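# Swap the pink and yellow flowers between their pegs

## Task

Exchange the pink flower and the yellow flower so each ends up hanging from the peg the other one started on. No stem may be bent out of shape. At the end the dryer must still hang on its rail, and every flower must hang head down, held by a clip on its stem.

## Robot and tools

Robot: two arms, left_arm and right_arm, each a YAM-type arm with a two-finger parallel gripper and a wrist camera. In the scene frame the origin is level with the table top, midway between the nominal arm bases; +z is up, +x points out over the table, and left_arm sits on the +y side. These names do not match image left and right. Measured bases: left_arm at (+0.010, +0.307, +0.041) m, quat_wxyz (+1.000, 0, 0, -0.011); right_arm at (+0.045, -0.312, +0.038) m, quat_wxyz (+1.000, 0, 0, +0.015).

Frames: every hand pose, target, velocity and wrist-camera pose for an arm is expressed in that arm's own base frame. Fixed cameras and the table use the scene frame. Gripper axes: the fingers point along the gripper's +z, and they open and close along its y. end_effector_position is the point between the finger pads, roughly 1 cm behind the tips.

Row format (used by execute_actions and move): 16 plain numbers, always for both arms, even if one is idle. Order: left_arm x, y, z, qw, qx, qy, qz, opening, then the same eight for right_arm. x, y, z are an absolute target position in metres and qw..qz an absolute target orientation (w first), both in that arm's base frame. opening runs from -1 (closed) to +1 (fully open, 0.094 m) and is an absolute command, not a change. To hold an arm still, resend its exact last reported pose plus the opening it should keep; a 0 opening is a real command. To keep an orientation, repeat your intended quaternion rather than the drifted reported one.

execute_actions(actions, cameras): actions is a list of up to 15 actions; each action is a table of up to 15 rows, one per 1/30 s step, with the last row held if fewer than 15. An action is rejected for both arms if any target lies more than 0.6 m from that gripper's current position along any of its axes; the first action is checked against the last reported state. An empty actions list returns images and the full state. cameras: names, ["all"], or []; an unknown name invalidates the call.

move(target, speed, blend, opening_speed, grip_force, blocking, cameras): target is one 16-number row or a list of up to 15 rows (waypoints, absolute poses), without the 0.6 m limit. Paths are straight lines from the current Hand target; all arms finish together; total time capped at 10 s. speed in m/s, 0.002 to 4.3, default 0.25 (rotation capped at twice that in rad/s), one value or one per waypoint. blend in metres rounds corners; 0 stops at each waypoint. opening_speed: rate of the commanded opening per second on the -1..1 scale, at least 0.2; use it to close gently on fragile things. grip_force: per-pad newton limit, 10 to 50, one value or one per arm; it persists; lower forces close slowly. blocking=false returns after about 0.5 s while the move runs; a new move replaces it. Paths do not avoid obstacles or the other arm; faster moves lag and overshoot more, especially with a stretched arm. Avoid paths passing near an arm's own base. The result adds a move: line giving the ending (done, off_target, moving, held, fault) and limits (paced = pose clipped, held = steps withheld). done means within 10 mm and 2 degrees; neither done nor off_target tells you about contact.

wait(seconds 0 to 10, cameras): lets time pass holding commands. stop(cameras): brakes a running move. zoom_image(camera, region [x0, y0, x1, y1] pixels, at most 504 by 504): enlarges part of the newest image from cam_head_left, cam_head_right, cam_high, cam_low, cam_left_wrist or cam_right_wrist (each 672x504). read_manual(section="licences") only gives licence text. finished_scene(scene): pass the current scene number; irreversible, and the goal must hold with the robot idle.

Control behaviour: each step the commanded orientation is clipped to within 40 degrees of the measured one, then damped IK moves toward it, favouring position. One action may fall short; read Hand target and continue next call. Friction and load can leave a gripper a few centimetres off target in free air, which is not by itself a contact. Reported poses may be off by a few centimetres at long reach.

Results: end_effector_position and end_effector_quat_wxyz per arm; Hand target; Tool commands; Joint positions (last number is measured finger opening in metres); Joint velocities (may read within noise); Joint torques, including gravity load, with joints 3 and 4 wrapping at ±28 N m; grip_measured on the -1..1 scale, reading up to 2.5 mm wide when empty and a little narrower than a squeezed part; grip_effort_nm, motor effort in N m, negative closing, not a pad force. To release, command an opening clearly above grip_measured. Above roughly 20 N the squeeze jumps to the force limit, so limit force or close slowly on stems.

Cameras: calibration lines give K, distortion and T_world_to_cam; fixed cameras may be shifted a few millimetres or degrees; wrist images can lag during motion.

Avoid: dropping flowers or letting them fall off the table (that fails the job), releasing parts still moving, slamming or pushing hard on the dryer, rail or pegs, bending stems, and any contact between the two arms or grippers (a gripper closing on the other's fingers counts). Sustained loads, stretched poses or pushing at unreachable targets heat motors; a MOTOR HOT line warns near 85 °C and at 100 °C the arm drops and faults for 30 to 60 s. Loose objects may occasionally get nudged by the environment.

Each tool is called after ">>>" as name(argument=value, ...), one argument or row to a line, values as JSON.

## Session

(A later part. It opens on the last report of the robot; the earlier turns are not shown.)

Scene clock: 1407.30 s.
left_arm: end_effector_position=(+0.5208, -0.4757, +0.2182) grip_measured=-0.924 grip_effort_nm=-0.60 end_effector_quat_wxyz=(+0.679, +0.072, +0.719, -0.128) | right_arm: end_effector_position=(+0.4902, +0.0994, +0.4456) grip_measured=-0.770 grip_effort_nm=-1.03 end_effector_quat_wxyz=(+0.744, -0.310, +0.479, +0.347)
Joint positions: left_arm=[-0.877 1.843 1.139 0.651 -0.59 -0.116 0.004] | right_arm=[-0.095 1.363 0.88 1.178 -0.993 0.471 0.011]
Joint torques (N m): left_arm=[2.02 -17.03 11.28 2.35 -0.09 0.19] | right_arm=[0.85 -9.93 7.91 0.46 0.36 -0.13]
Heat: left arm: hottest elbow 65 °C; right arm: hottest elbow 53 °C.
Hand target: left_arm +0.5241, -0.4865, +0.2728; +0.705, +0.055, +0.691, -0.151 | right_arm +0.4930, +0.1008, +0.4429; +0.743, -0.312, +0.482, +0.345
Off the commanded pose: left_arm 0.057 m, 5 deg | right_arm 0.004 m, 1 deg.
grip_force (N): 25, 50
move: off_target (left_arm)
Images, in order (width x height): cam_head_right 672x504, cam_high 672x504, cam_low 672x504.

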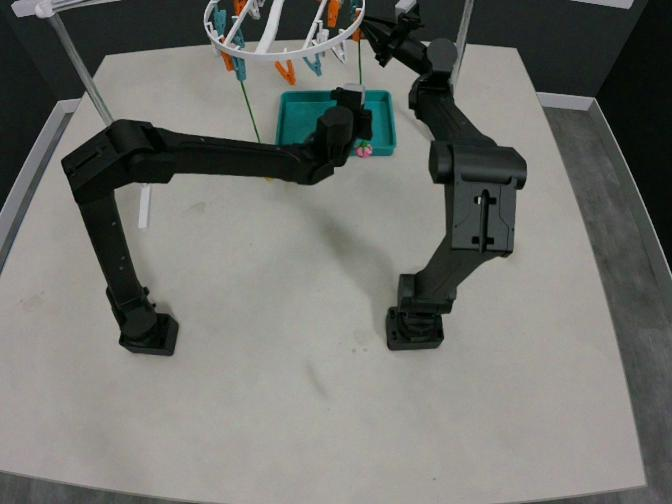

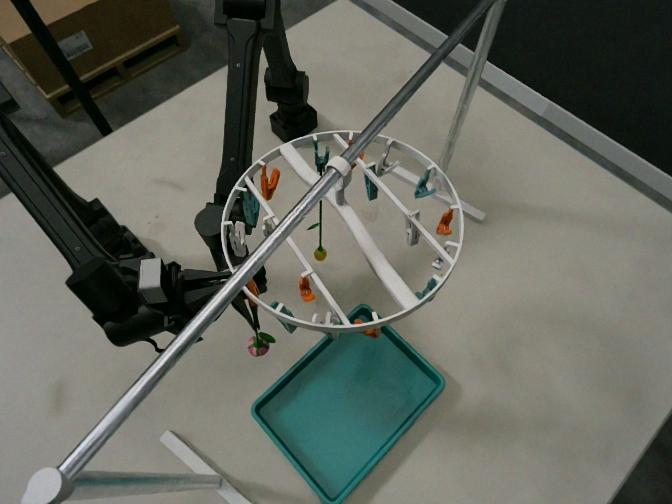

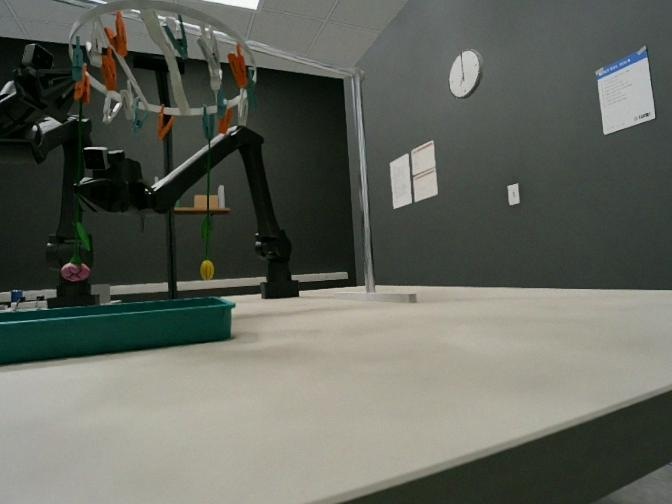

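>>> move(
  target=[
    [0.5266, -0.4895, 0.262, 0.6986, 0.0561, 0.6974, -0.1497, -1, 0.493, 0.1008, 0.4430, 0.7431, -0.3115, 0.4817, 0.3449, -0.8],
    [0.5266, -0.4895, 0.262, 0.6986, 0.0561, 0.6974, -0.1497, -1, 0.493, 0.1008, 0.4430, 0.7431, -0.3115, 0.4817, 0.3449, -0.25],
  ],
  speed=0.04,
  opening_speed=0.5,
  cameras=["cam_low", "cam_head_right", "cam_high", "cam_right_wrist"],
)

>>> zoom_image(
  camera="cam_head_right",
  region=[340, 16, 380, 60],
)

>>> zoom_image(
  camera="cam_low",
  region=[60, 70, 110, 120],
)

>>> zoom_image(
  camera="cam_right_wrist",
  region=[220, 300, 460, 504],
)

Scene clock: 1422.83 s.
left_arm: end_effector_position=(+0.5210, -0.4759, +0.2195) grip_measured=-0.924 grip_effort_nm=-0.60 end_effector_quat_wxyz=(+0.680, +0.072, +0.718, -0.129) | right_arm: end_effector_position=(+0.4909, +0.0999, +0.4447) grip_measured=-0.252 grip_effort_nm=0.07 end_effector_quat_wxyz=(+0.743, -0.309, +0.481, +0.348)
Joint positions: left_arm=[-0.877 1.842 1.141 0.651 -0.59 -0.115 0.004] | right_arm=[-0.094 1.363 0.88 1.169 -0.993 0.468 0.035]
Joint torques (N m): left_arm=[2.08 -16.15 11 2.04 -0.09 0.04] | right_arm=[0.67 -10.05 7.94 0.84 0.39 -0.1]
Heat: left arm: hottest elbow 68 °C; right arm: hottest elbow 52 °C.
Hand target: left_arm +0.5247, -0.4873, +0.2622; +0.699, +0.056, +0.697, -0.150 | right_arm +0.4929, +0.1009, +0.4430; +0.743, -0.311, +0.482, +0.345
Off the commanded pose: left_arm 0.045 m, 4 deg | right_arm 0.003 m, 0 deg.
grip_force (N): 25, 50
move: off_target (left_arm)
camera_calibration:
cam_right_wrist: T_world_to_cam=[[0.815192, -0.563294, 0.134766, -0.404901], [0.0694339, -0.135957, -0.988279, 0.459278], [0.575014, 0.814994, -0.0717198, -0.242978], [0, 0, 0, 1]] pos_world=[0.437899, 0.03239, 0.491035]
Images, in order (width x height): cam_head_right 672x504, cam_high 672x504, cam_low 672x504, cam_right_wrist 672x504.

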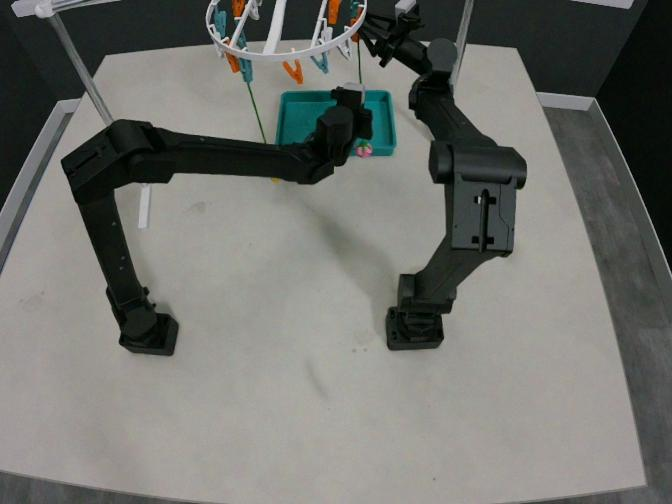

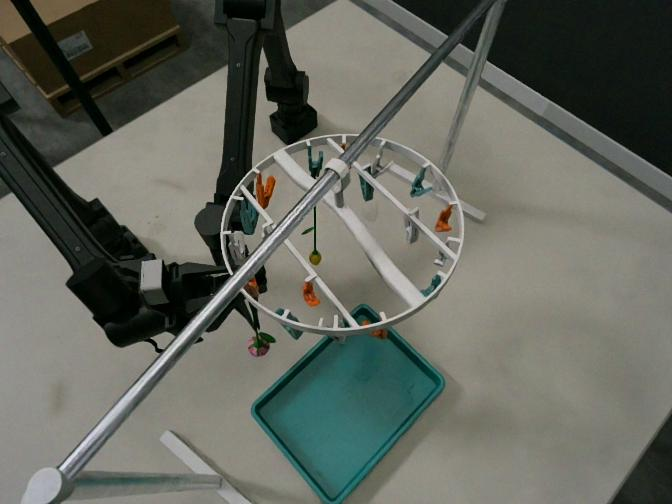

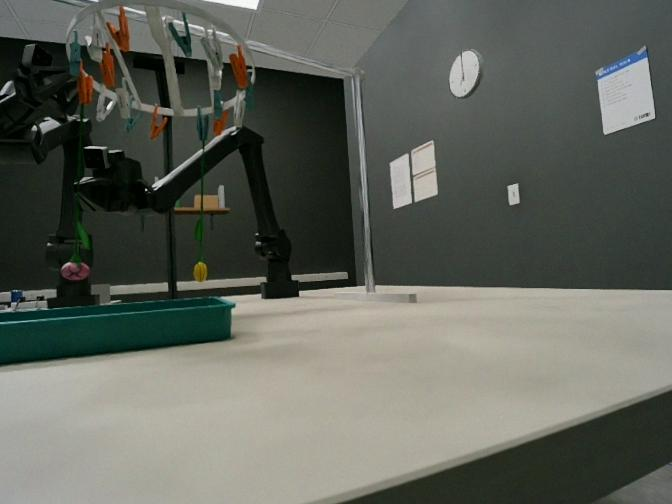

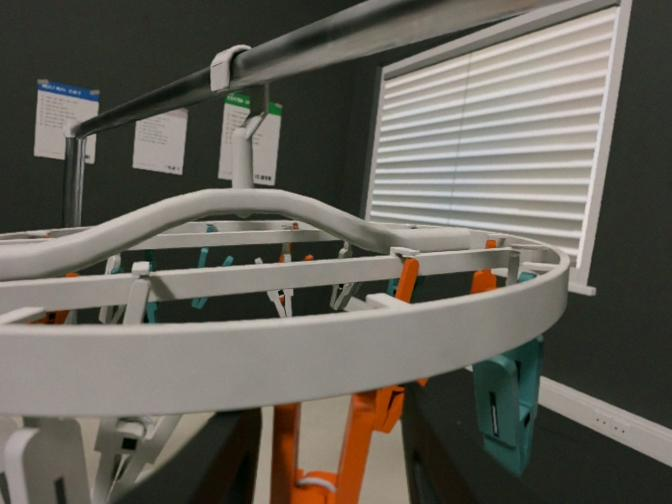

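Scaled by 11.455 from the camera's 672x504 image, which has a finer 960x720 frame.

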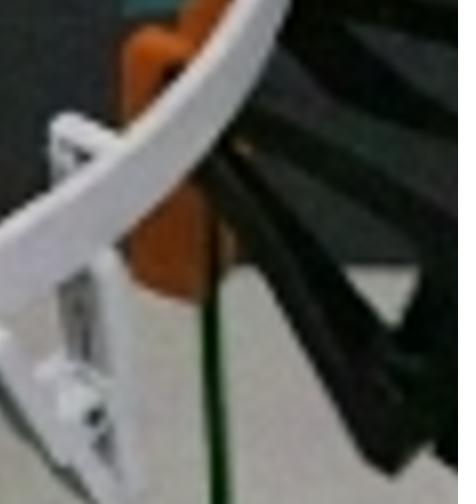

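Scaled by 10.080 from the camera's 672x504 image, which has a finer 960x720 frame.

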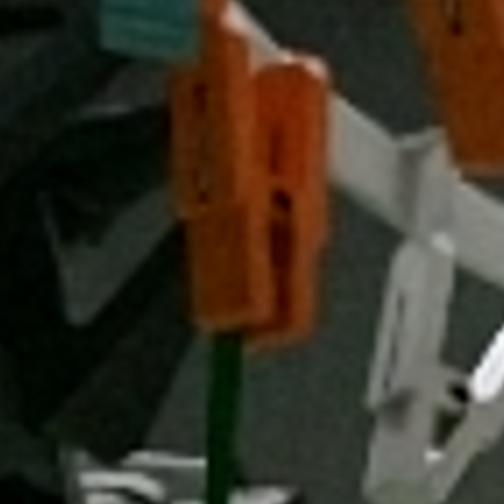

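Scaled by 2.100 from the camera's 672x504 image, which has a finer 960x720 frame.

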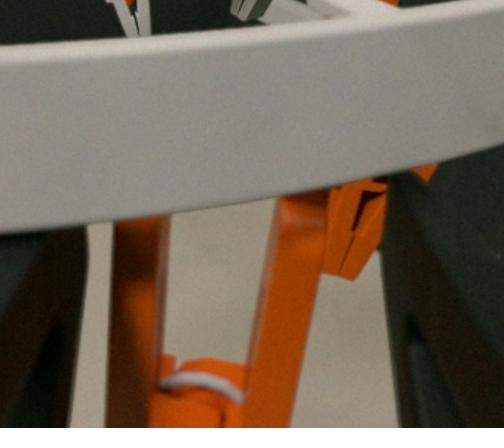

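>>> move(
  target=[
    [0.5266, -0.4895, 0.262, 0.6986, 0.0561, 0.6974, -0.1497, -1, 0.4815, 0.081, 0.434, 0.7431, -0.3115, 0.4817, 0.3449, -0.25],
    [0.5266, -0.4895, 0.262, 0.6986, 0.0561, 0.6974, -0.1497, -1, 0.452, 0.030, 0.415, 0.7431, -0.3115, 0.4817, 0.3449, -0.25],
  ],
  speed=[0.06, 0.12],
  blend=[0.01, 0],
  cameras=["cam_low", "cam_head_right", "cam_right_wrist"],
)

>>> zoom_image(
  camera="cam_right_wrist",
  region=[260, 200, 440, 400],
)

>>> zoom_image(
  camera="cam_head_right",
  region=[340, 16, 380, 60],
)

>>> zoom_image(
  camera="cam_low",
  region=[60, 70, 110, 120],
)

Scene clock: 1440.80 s.
left_arm: end_effector_position=(+0.5210, -0.4759, +0.2195) grip_measured=-0.924 grip_effort_nm=-0.60 end_effector_quat_wxyz=(+0.680, +0.072, +0.718, -0.129) | right_arm: end_effector_position=(+0.4499, +0.0345, +0.4221) grip_measured=-0.251 grip_effort_nm=0.08 end_effector_quat_wxyz=(+0.746, -0.318, +0.475, +0.340)
Joint positions: left_arm=[-0.877 1.842 1.141 0.651 -0.59 -0.115 0.004] | right_arm=[-0.278 1.382 0.791 1.526 -1.127 0.724 0.035]
Joint torques (N m): left_arm=[2.02 -16.15 11 2.04 -0.08 0.04] | right_arm=[-0.21 -8.29 6.56 1.26 0.39 0.19]
Heat: left arm: hottest elbow 67 °C; right arm: hottest elbow 52 °C.
Hand target: left_arm +0.5247, -0.4873, +0.2622; +0.699, +0.056, +0.697, -0.150 | right_arm +0.4520, +0.0301, +0.4151; +0.743, -0.311, +0.482, +0.345
Off the commanded pose: left_arm 0.045 m, 4 deg | right_arm 0.009 m, 1 deg.
grip_force (N): 25, 50
move: off_target (left_arm)
camera_calibration:
cam_right_wrist: T_world_to_cam=[[0.810397, -0.562973, 0.162228, -0.414762], [0.0919591, -0.151238, -0.984211, 0.419615], [0.578619, 0.81252, -0.0707926, -0.169634], [0, 0, 0, 1]] pos_world=[0.395688, -0.0322063, 0.468266]
Images, in order (width x height): cam_head_right 672x504, cam_low 672x504, cam_right_wrist 672x504.

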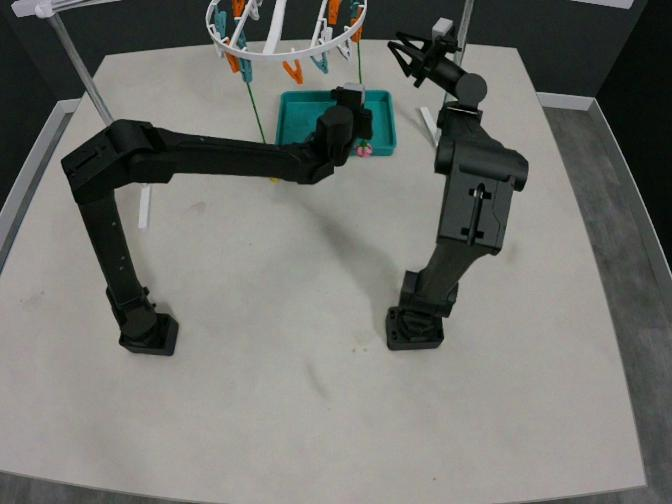

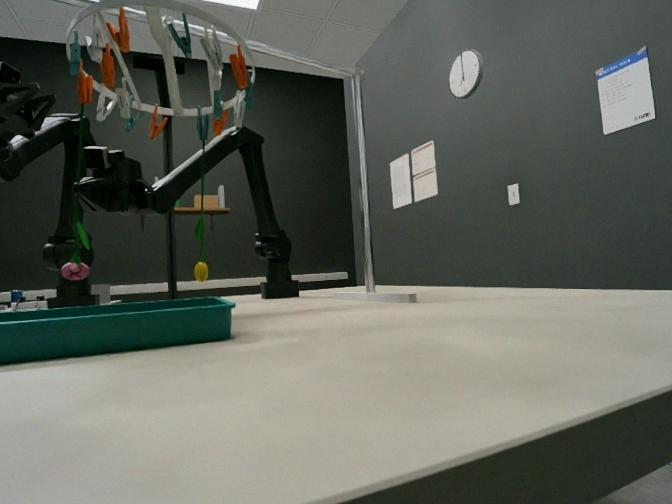

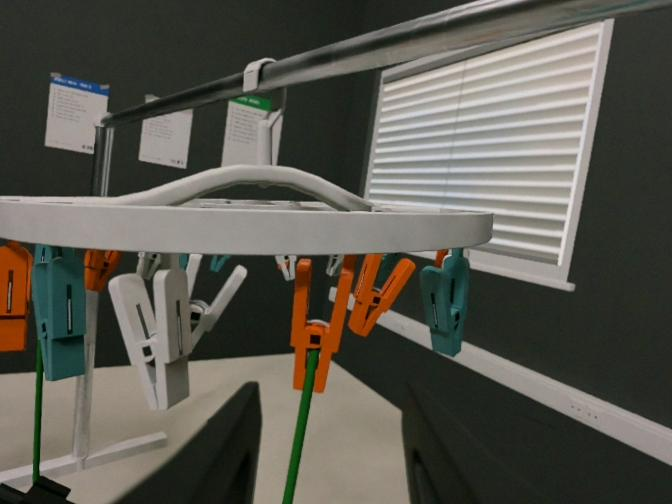

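Scaled by 2.520 from the camera's 672x504 image, which has a finer 960x720 frame.

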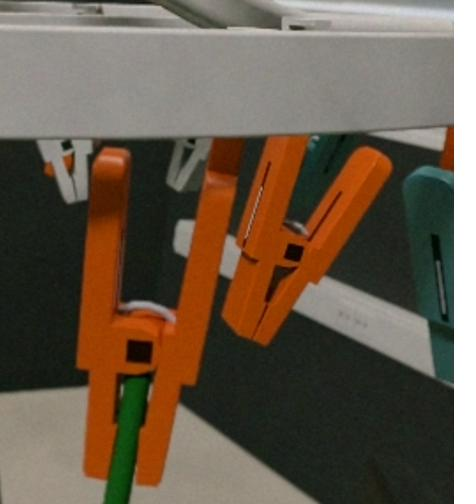

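Scaled by 11.455 from the camera's 672x504 image, which has a finer 960x720 frame.

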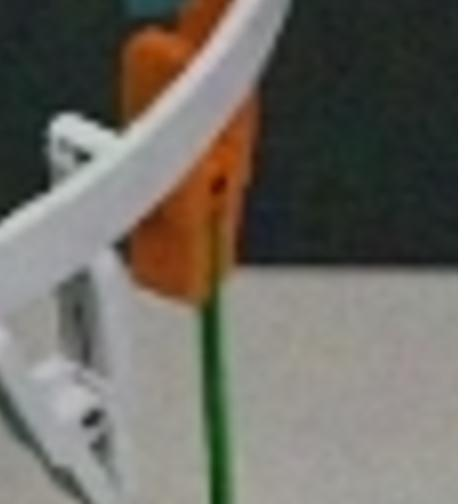

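Scaled by 10.080 from the camera's 672x504 image, which has a finer 960x720 frame.

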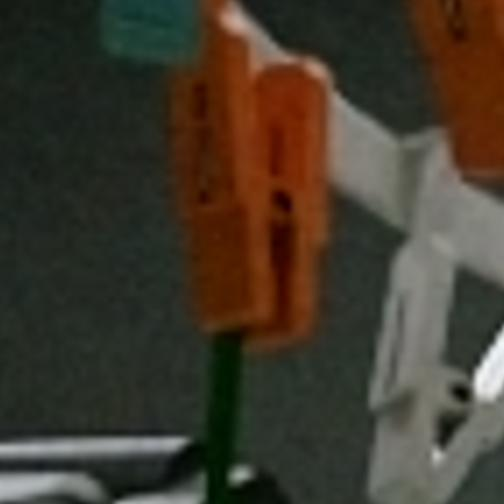

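>>> move(
  target=[
    [0.5266, -0.4895, 0.262, 0.6986, 0.0561, 0.6974, -0.1497, -0.3, 0.452, 0.030, 0.415, 0.7431, -0.3115, 0.4817, 0.3449, -0.25],
    [0.486, -0.467, 0.250, 0.6914, 0.0567, 0.7048, -0.1483, -0.3, 0.452, 0.030, 0.415, 0.7431, -0.3115, 0.4817, 0.3449, -0.25],
    [0.410, -0.439, 0.240, 0.6914, 0.0567, 0.7048, -0.1483, -0.3, 0.430, 0.000, 0.400, 0.7431, -0.3115, 0.4817, 0.3449, -0.25],
  ],
  speed=[0.04, 0.06, 0.15],
  blend=[0, 0.01, 0],
  opening_speed=0.7,
  cameras=["cam_low", "cam_head_right", "cam_high", "cam_left_wrist", "cam_right_wrist"],
)

Scene clock: 1451.00 s.
left_arm: end_effector_position=(+0.4147, -0.4383, +0.2232) grip_measured=-0.302 grip_effort_nm=0.06 end_effector_quat_wxyz=(+0.683, +0.069, +0.715, -0.132) | right_arm: end_effector_position=(+0.4349, +0.0027, +0.4003) grip_measured=-0.251 grip_effort_nm=0.07 end_effector_quat_wxyz=(+0.738, -0.305, +0.505, +0.326)
Joint positions: left_arm=[-1.003 1.646 0.858 0.745 -0.716 -0.124 0.033] | right_arm=[-0.372 1.371 0.735 1.568 -1.183 0.767 0.035]
Joint torques (N m): left_arm=[1.96 -12.98 6.56 2.88 -0.09 -0.02] | right_arm=[-0.15 -9.7 6.05 1.28 0.42 0.19]
Heat: left arm: hottest elbow 67 °C; right arm: hottest elbow 51 °C.
Hand target: left_arm +0.4101, -0.4390, +0.2398; +0.691, +0.057, +0.705, -0.148 | right_arm +0.4303, +0.0006, +0.4003; +0.738, -0.303, +0.506, +0.326
Off the commanded pose: left_arm 0.017 m, 3 deg | right_arm 0.006 m, 4 deg.
joint sent to its limit (right arm) — joint 4 (wrist pitch), upper limit. The joint targets are off in orientation, not in position.
grip_force (N): 25, 50
move: off_target (left_arm, right_arm)
camera_calibration:
cam_left_wrist: T_world_to_cam=[[-0.274136, -0.958224, 0.0815839, -0.324579], [-0.453515, 0.0540026, -0.889611, 0.448103], [0.848041, -0.280874, -0.449373, -0.282116], [0, 0, 0, 1]] pos_world=[0.353488, -0.414457, 0.298343]
cam_right_wrist: T_world_to_cam=[[0.790966, -0.597639, 0.131148, -0.396003], [0.0328345, -0.172575, -0.984449, 0.42056], [0.610978, 0.782972, -0.116878, -0.132227], [0, 0, 0, 1]] pos_world=[0.380204, -0.0605587, 0.450501]
Images, in order (width x height): cam_head_right 672x504, cam_high 672x504, cam_low 672x504, cam_left_wrist 672x504, cam_right_wrist 672x504.

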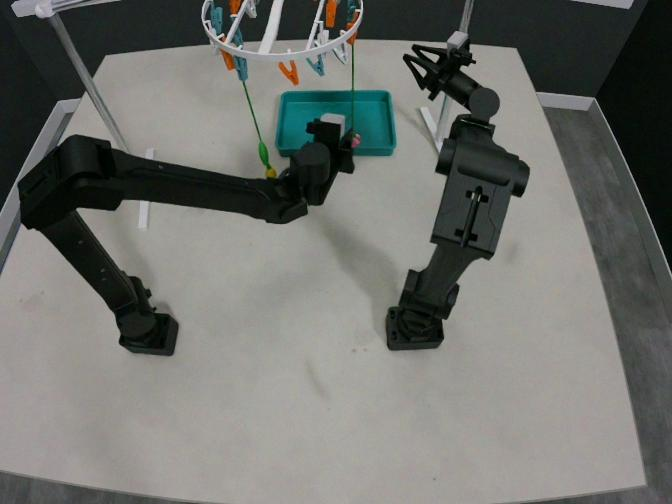

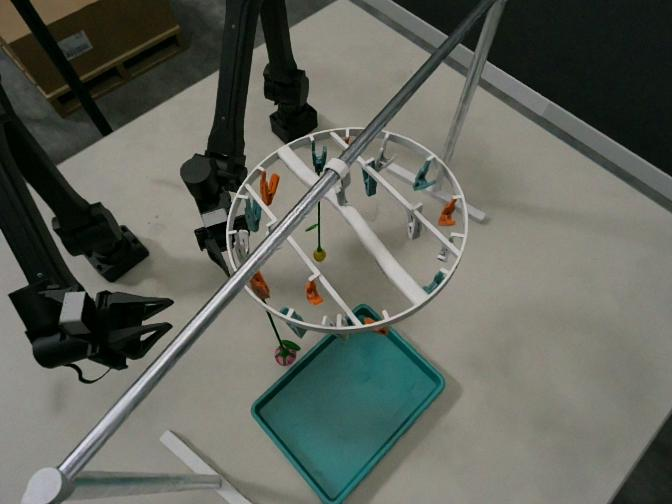

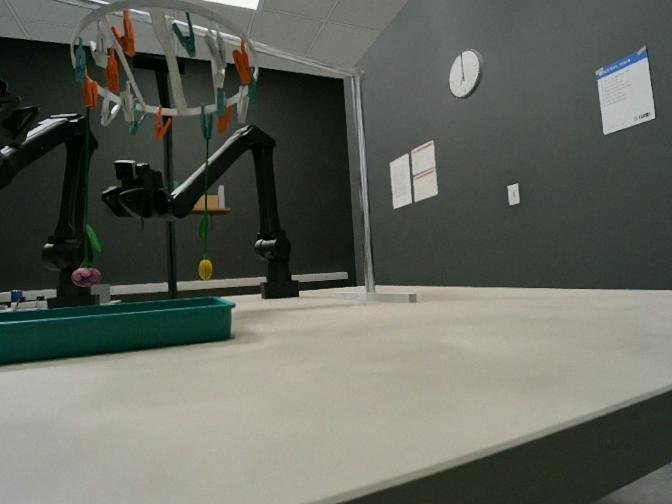

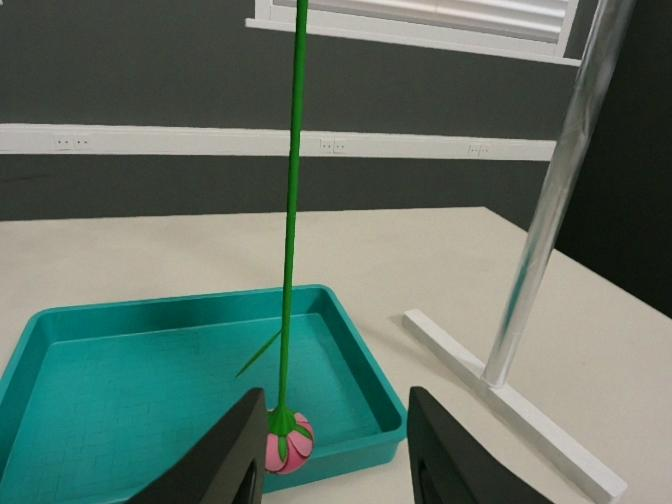

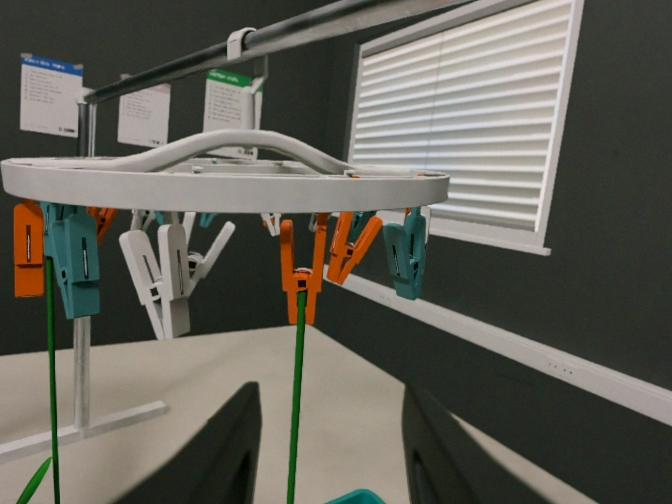

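>>> move(
  target=[
    [0.310, -0.330, 0.230, 0.6830, 0.1830, 0.6830, -0.1830, -0.3, 0.350, 0.020, 0.330, 0.6888, -0.1601, 0.6888, 0.1601, -0.25],
  ],
  speed=0.25,
  cameras=["cam_low", "cam_head_right", "cam_high", "cam_head_left"],
)

>>> zoom_image(
  camera="cam_low",
  region=[50, 40, 270, 300],
)

Scene clock: 1460.97 s.
left_arm: end_effector_position=(+0.3072, -0.3349, +0.2243) grip_measured=-0.302 grip_effort_nm=0.06 end_effector_quat_wxyz=(+0.678, +0.186, +0.687, -0.186) | right_arm: end_effector_position=(+0.3501, +0.0167, +0.3209) grip_measured=-0.251 grip_effort_nm=0.07 end_effector_quat_wxyz=(+0.684, -0.149, +0.695, +0.165)
Joint positions: left_arm=[-1.001 1.237 0.402 0.821 -0.469 -0.01 0.033] | right_arm=[-0.293 0.629 0.406 0.21 -0.742 0.017 0.035]
Joint torques (N m): left_arm=[3.49 -6.53 6.37 2.1 0.15 0.17] | right_arm=[1.26 0.26 10.11 1.48 0.07 -0.11]
Heat: left arm: hottest elbow 64 °C; right arm: hottest elbow 50 °C.
Hand target: left_arm +0.3099, -0.3300, +0.2300; +0.683, +0.183, +0.683, -0.183 | right_arm +0.3499, +0.0200, +0.3298; +0.689, -0.160, +0.689, +0.160
Off the commanded pose: left_arm 0.008 m, 1 deg | right_arm 0.010 m, 2 deg.
grip_force (N): 25, 50
move: done
Images, in order (width x height): cam_head_left 672x504, cam_head_right 672x504, cam_high 672x504, cam_low 672x504.

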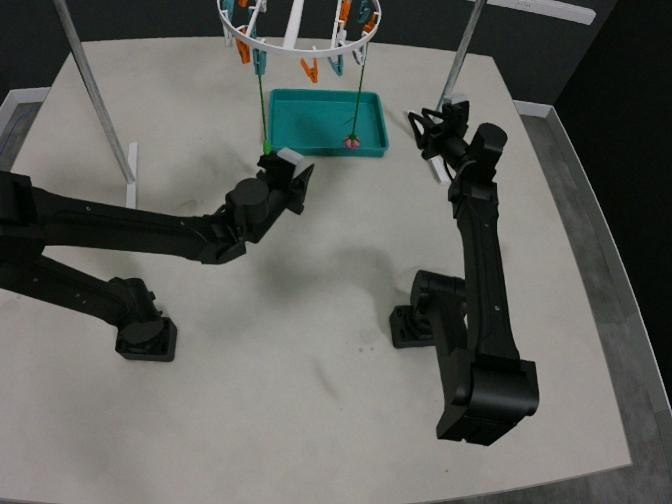

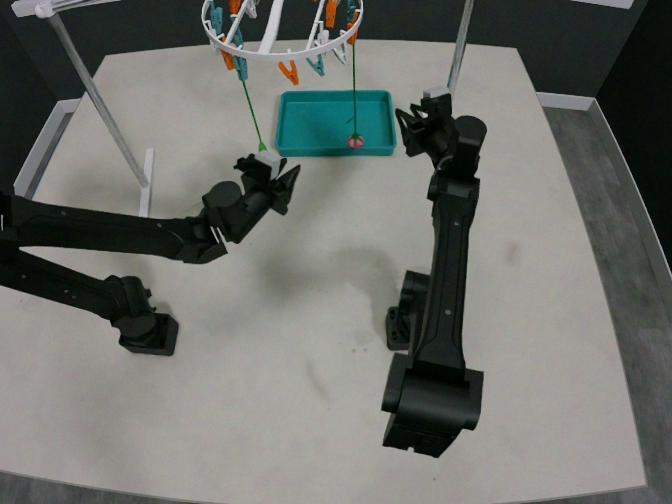

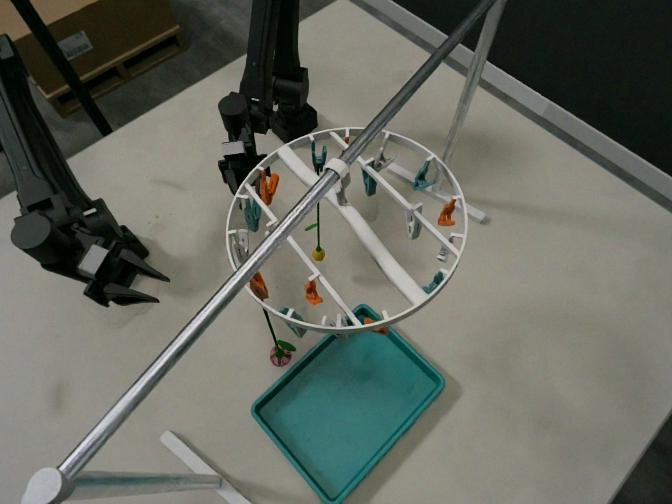

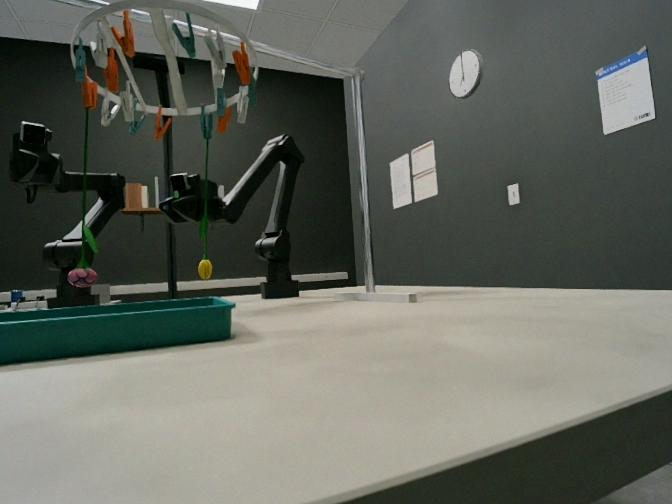

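Scaled by 1.938 from the camera's 672x504 image, which has a finer 960x720 frame.

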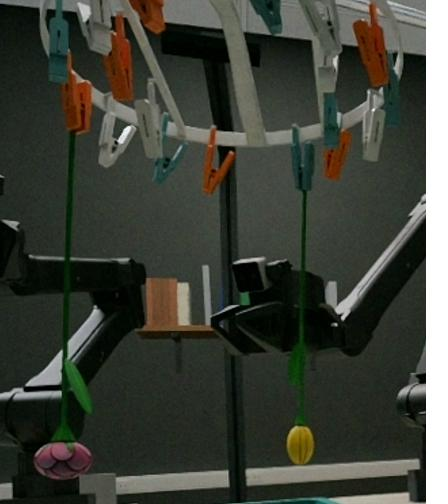

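Both flowers hang head down from the swapped pegs, the dryer is on its rail, and both arms are clear. I'm finishing the scene.

>>> finished_scene(
  scene=2,
)

The scene is finished: the task was done.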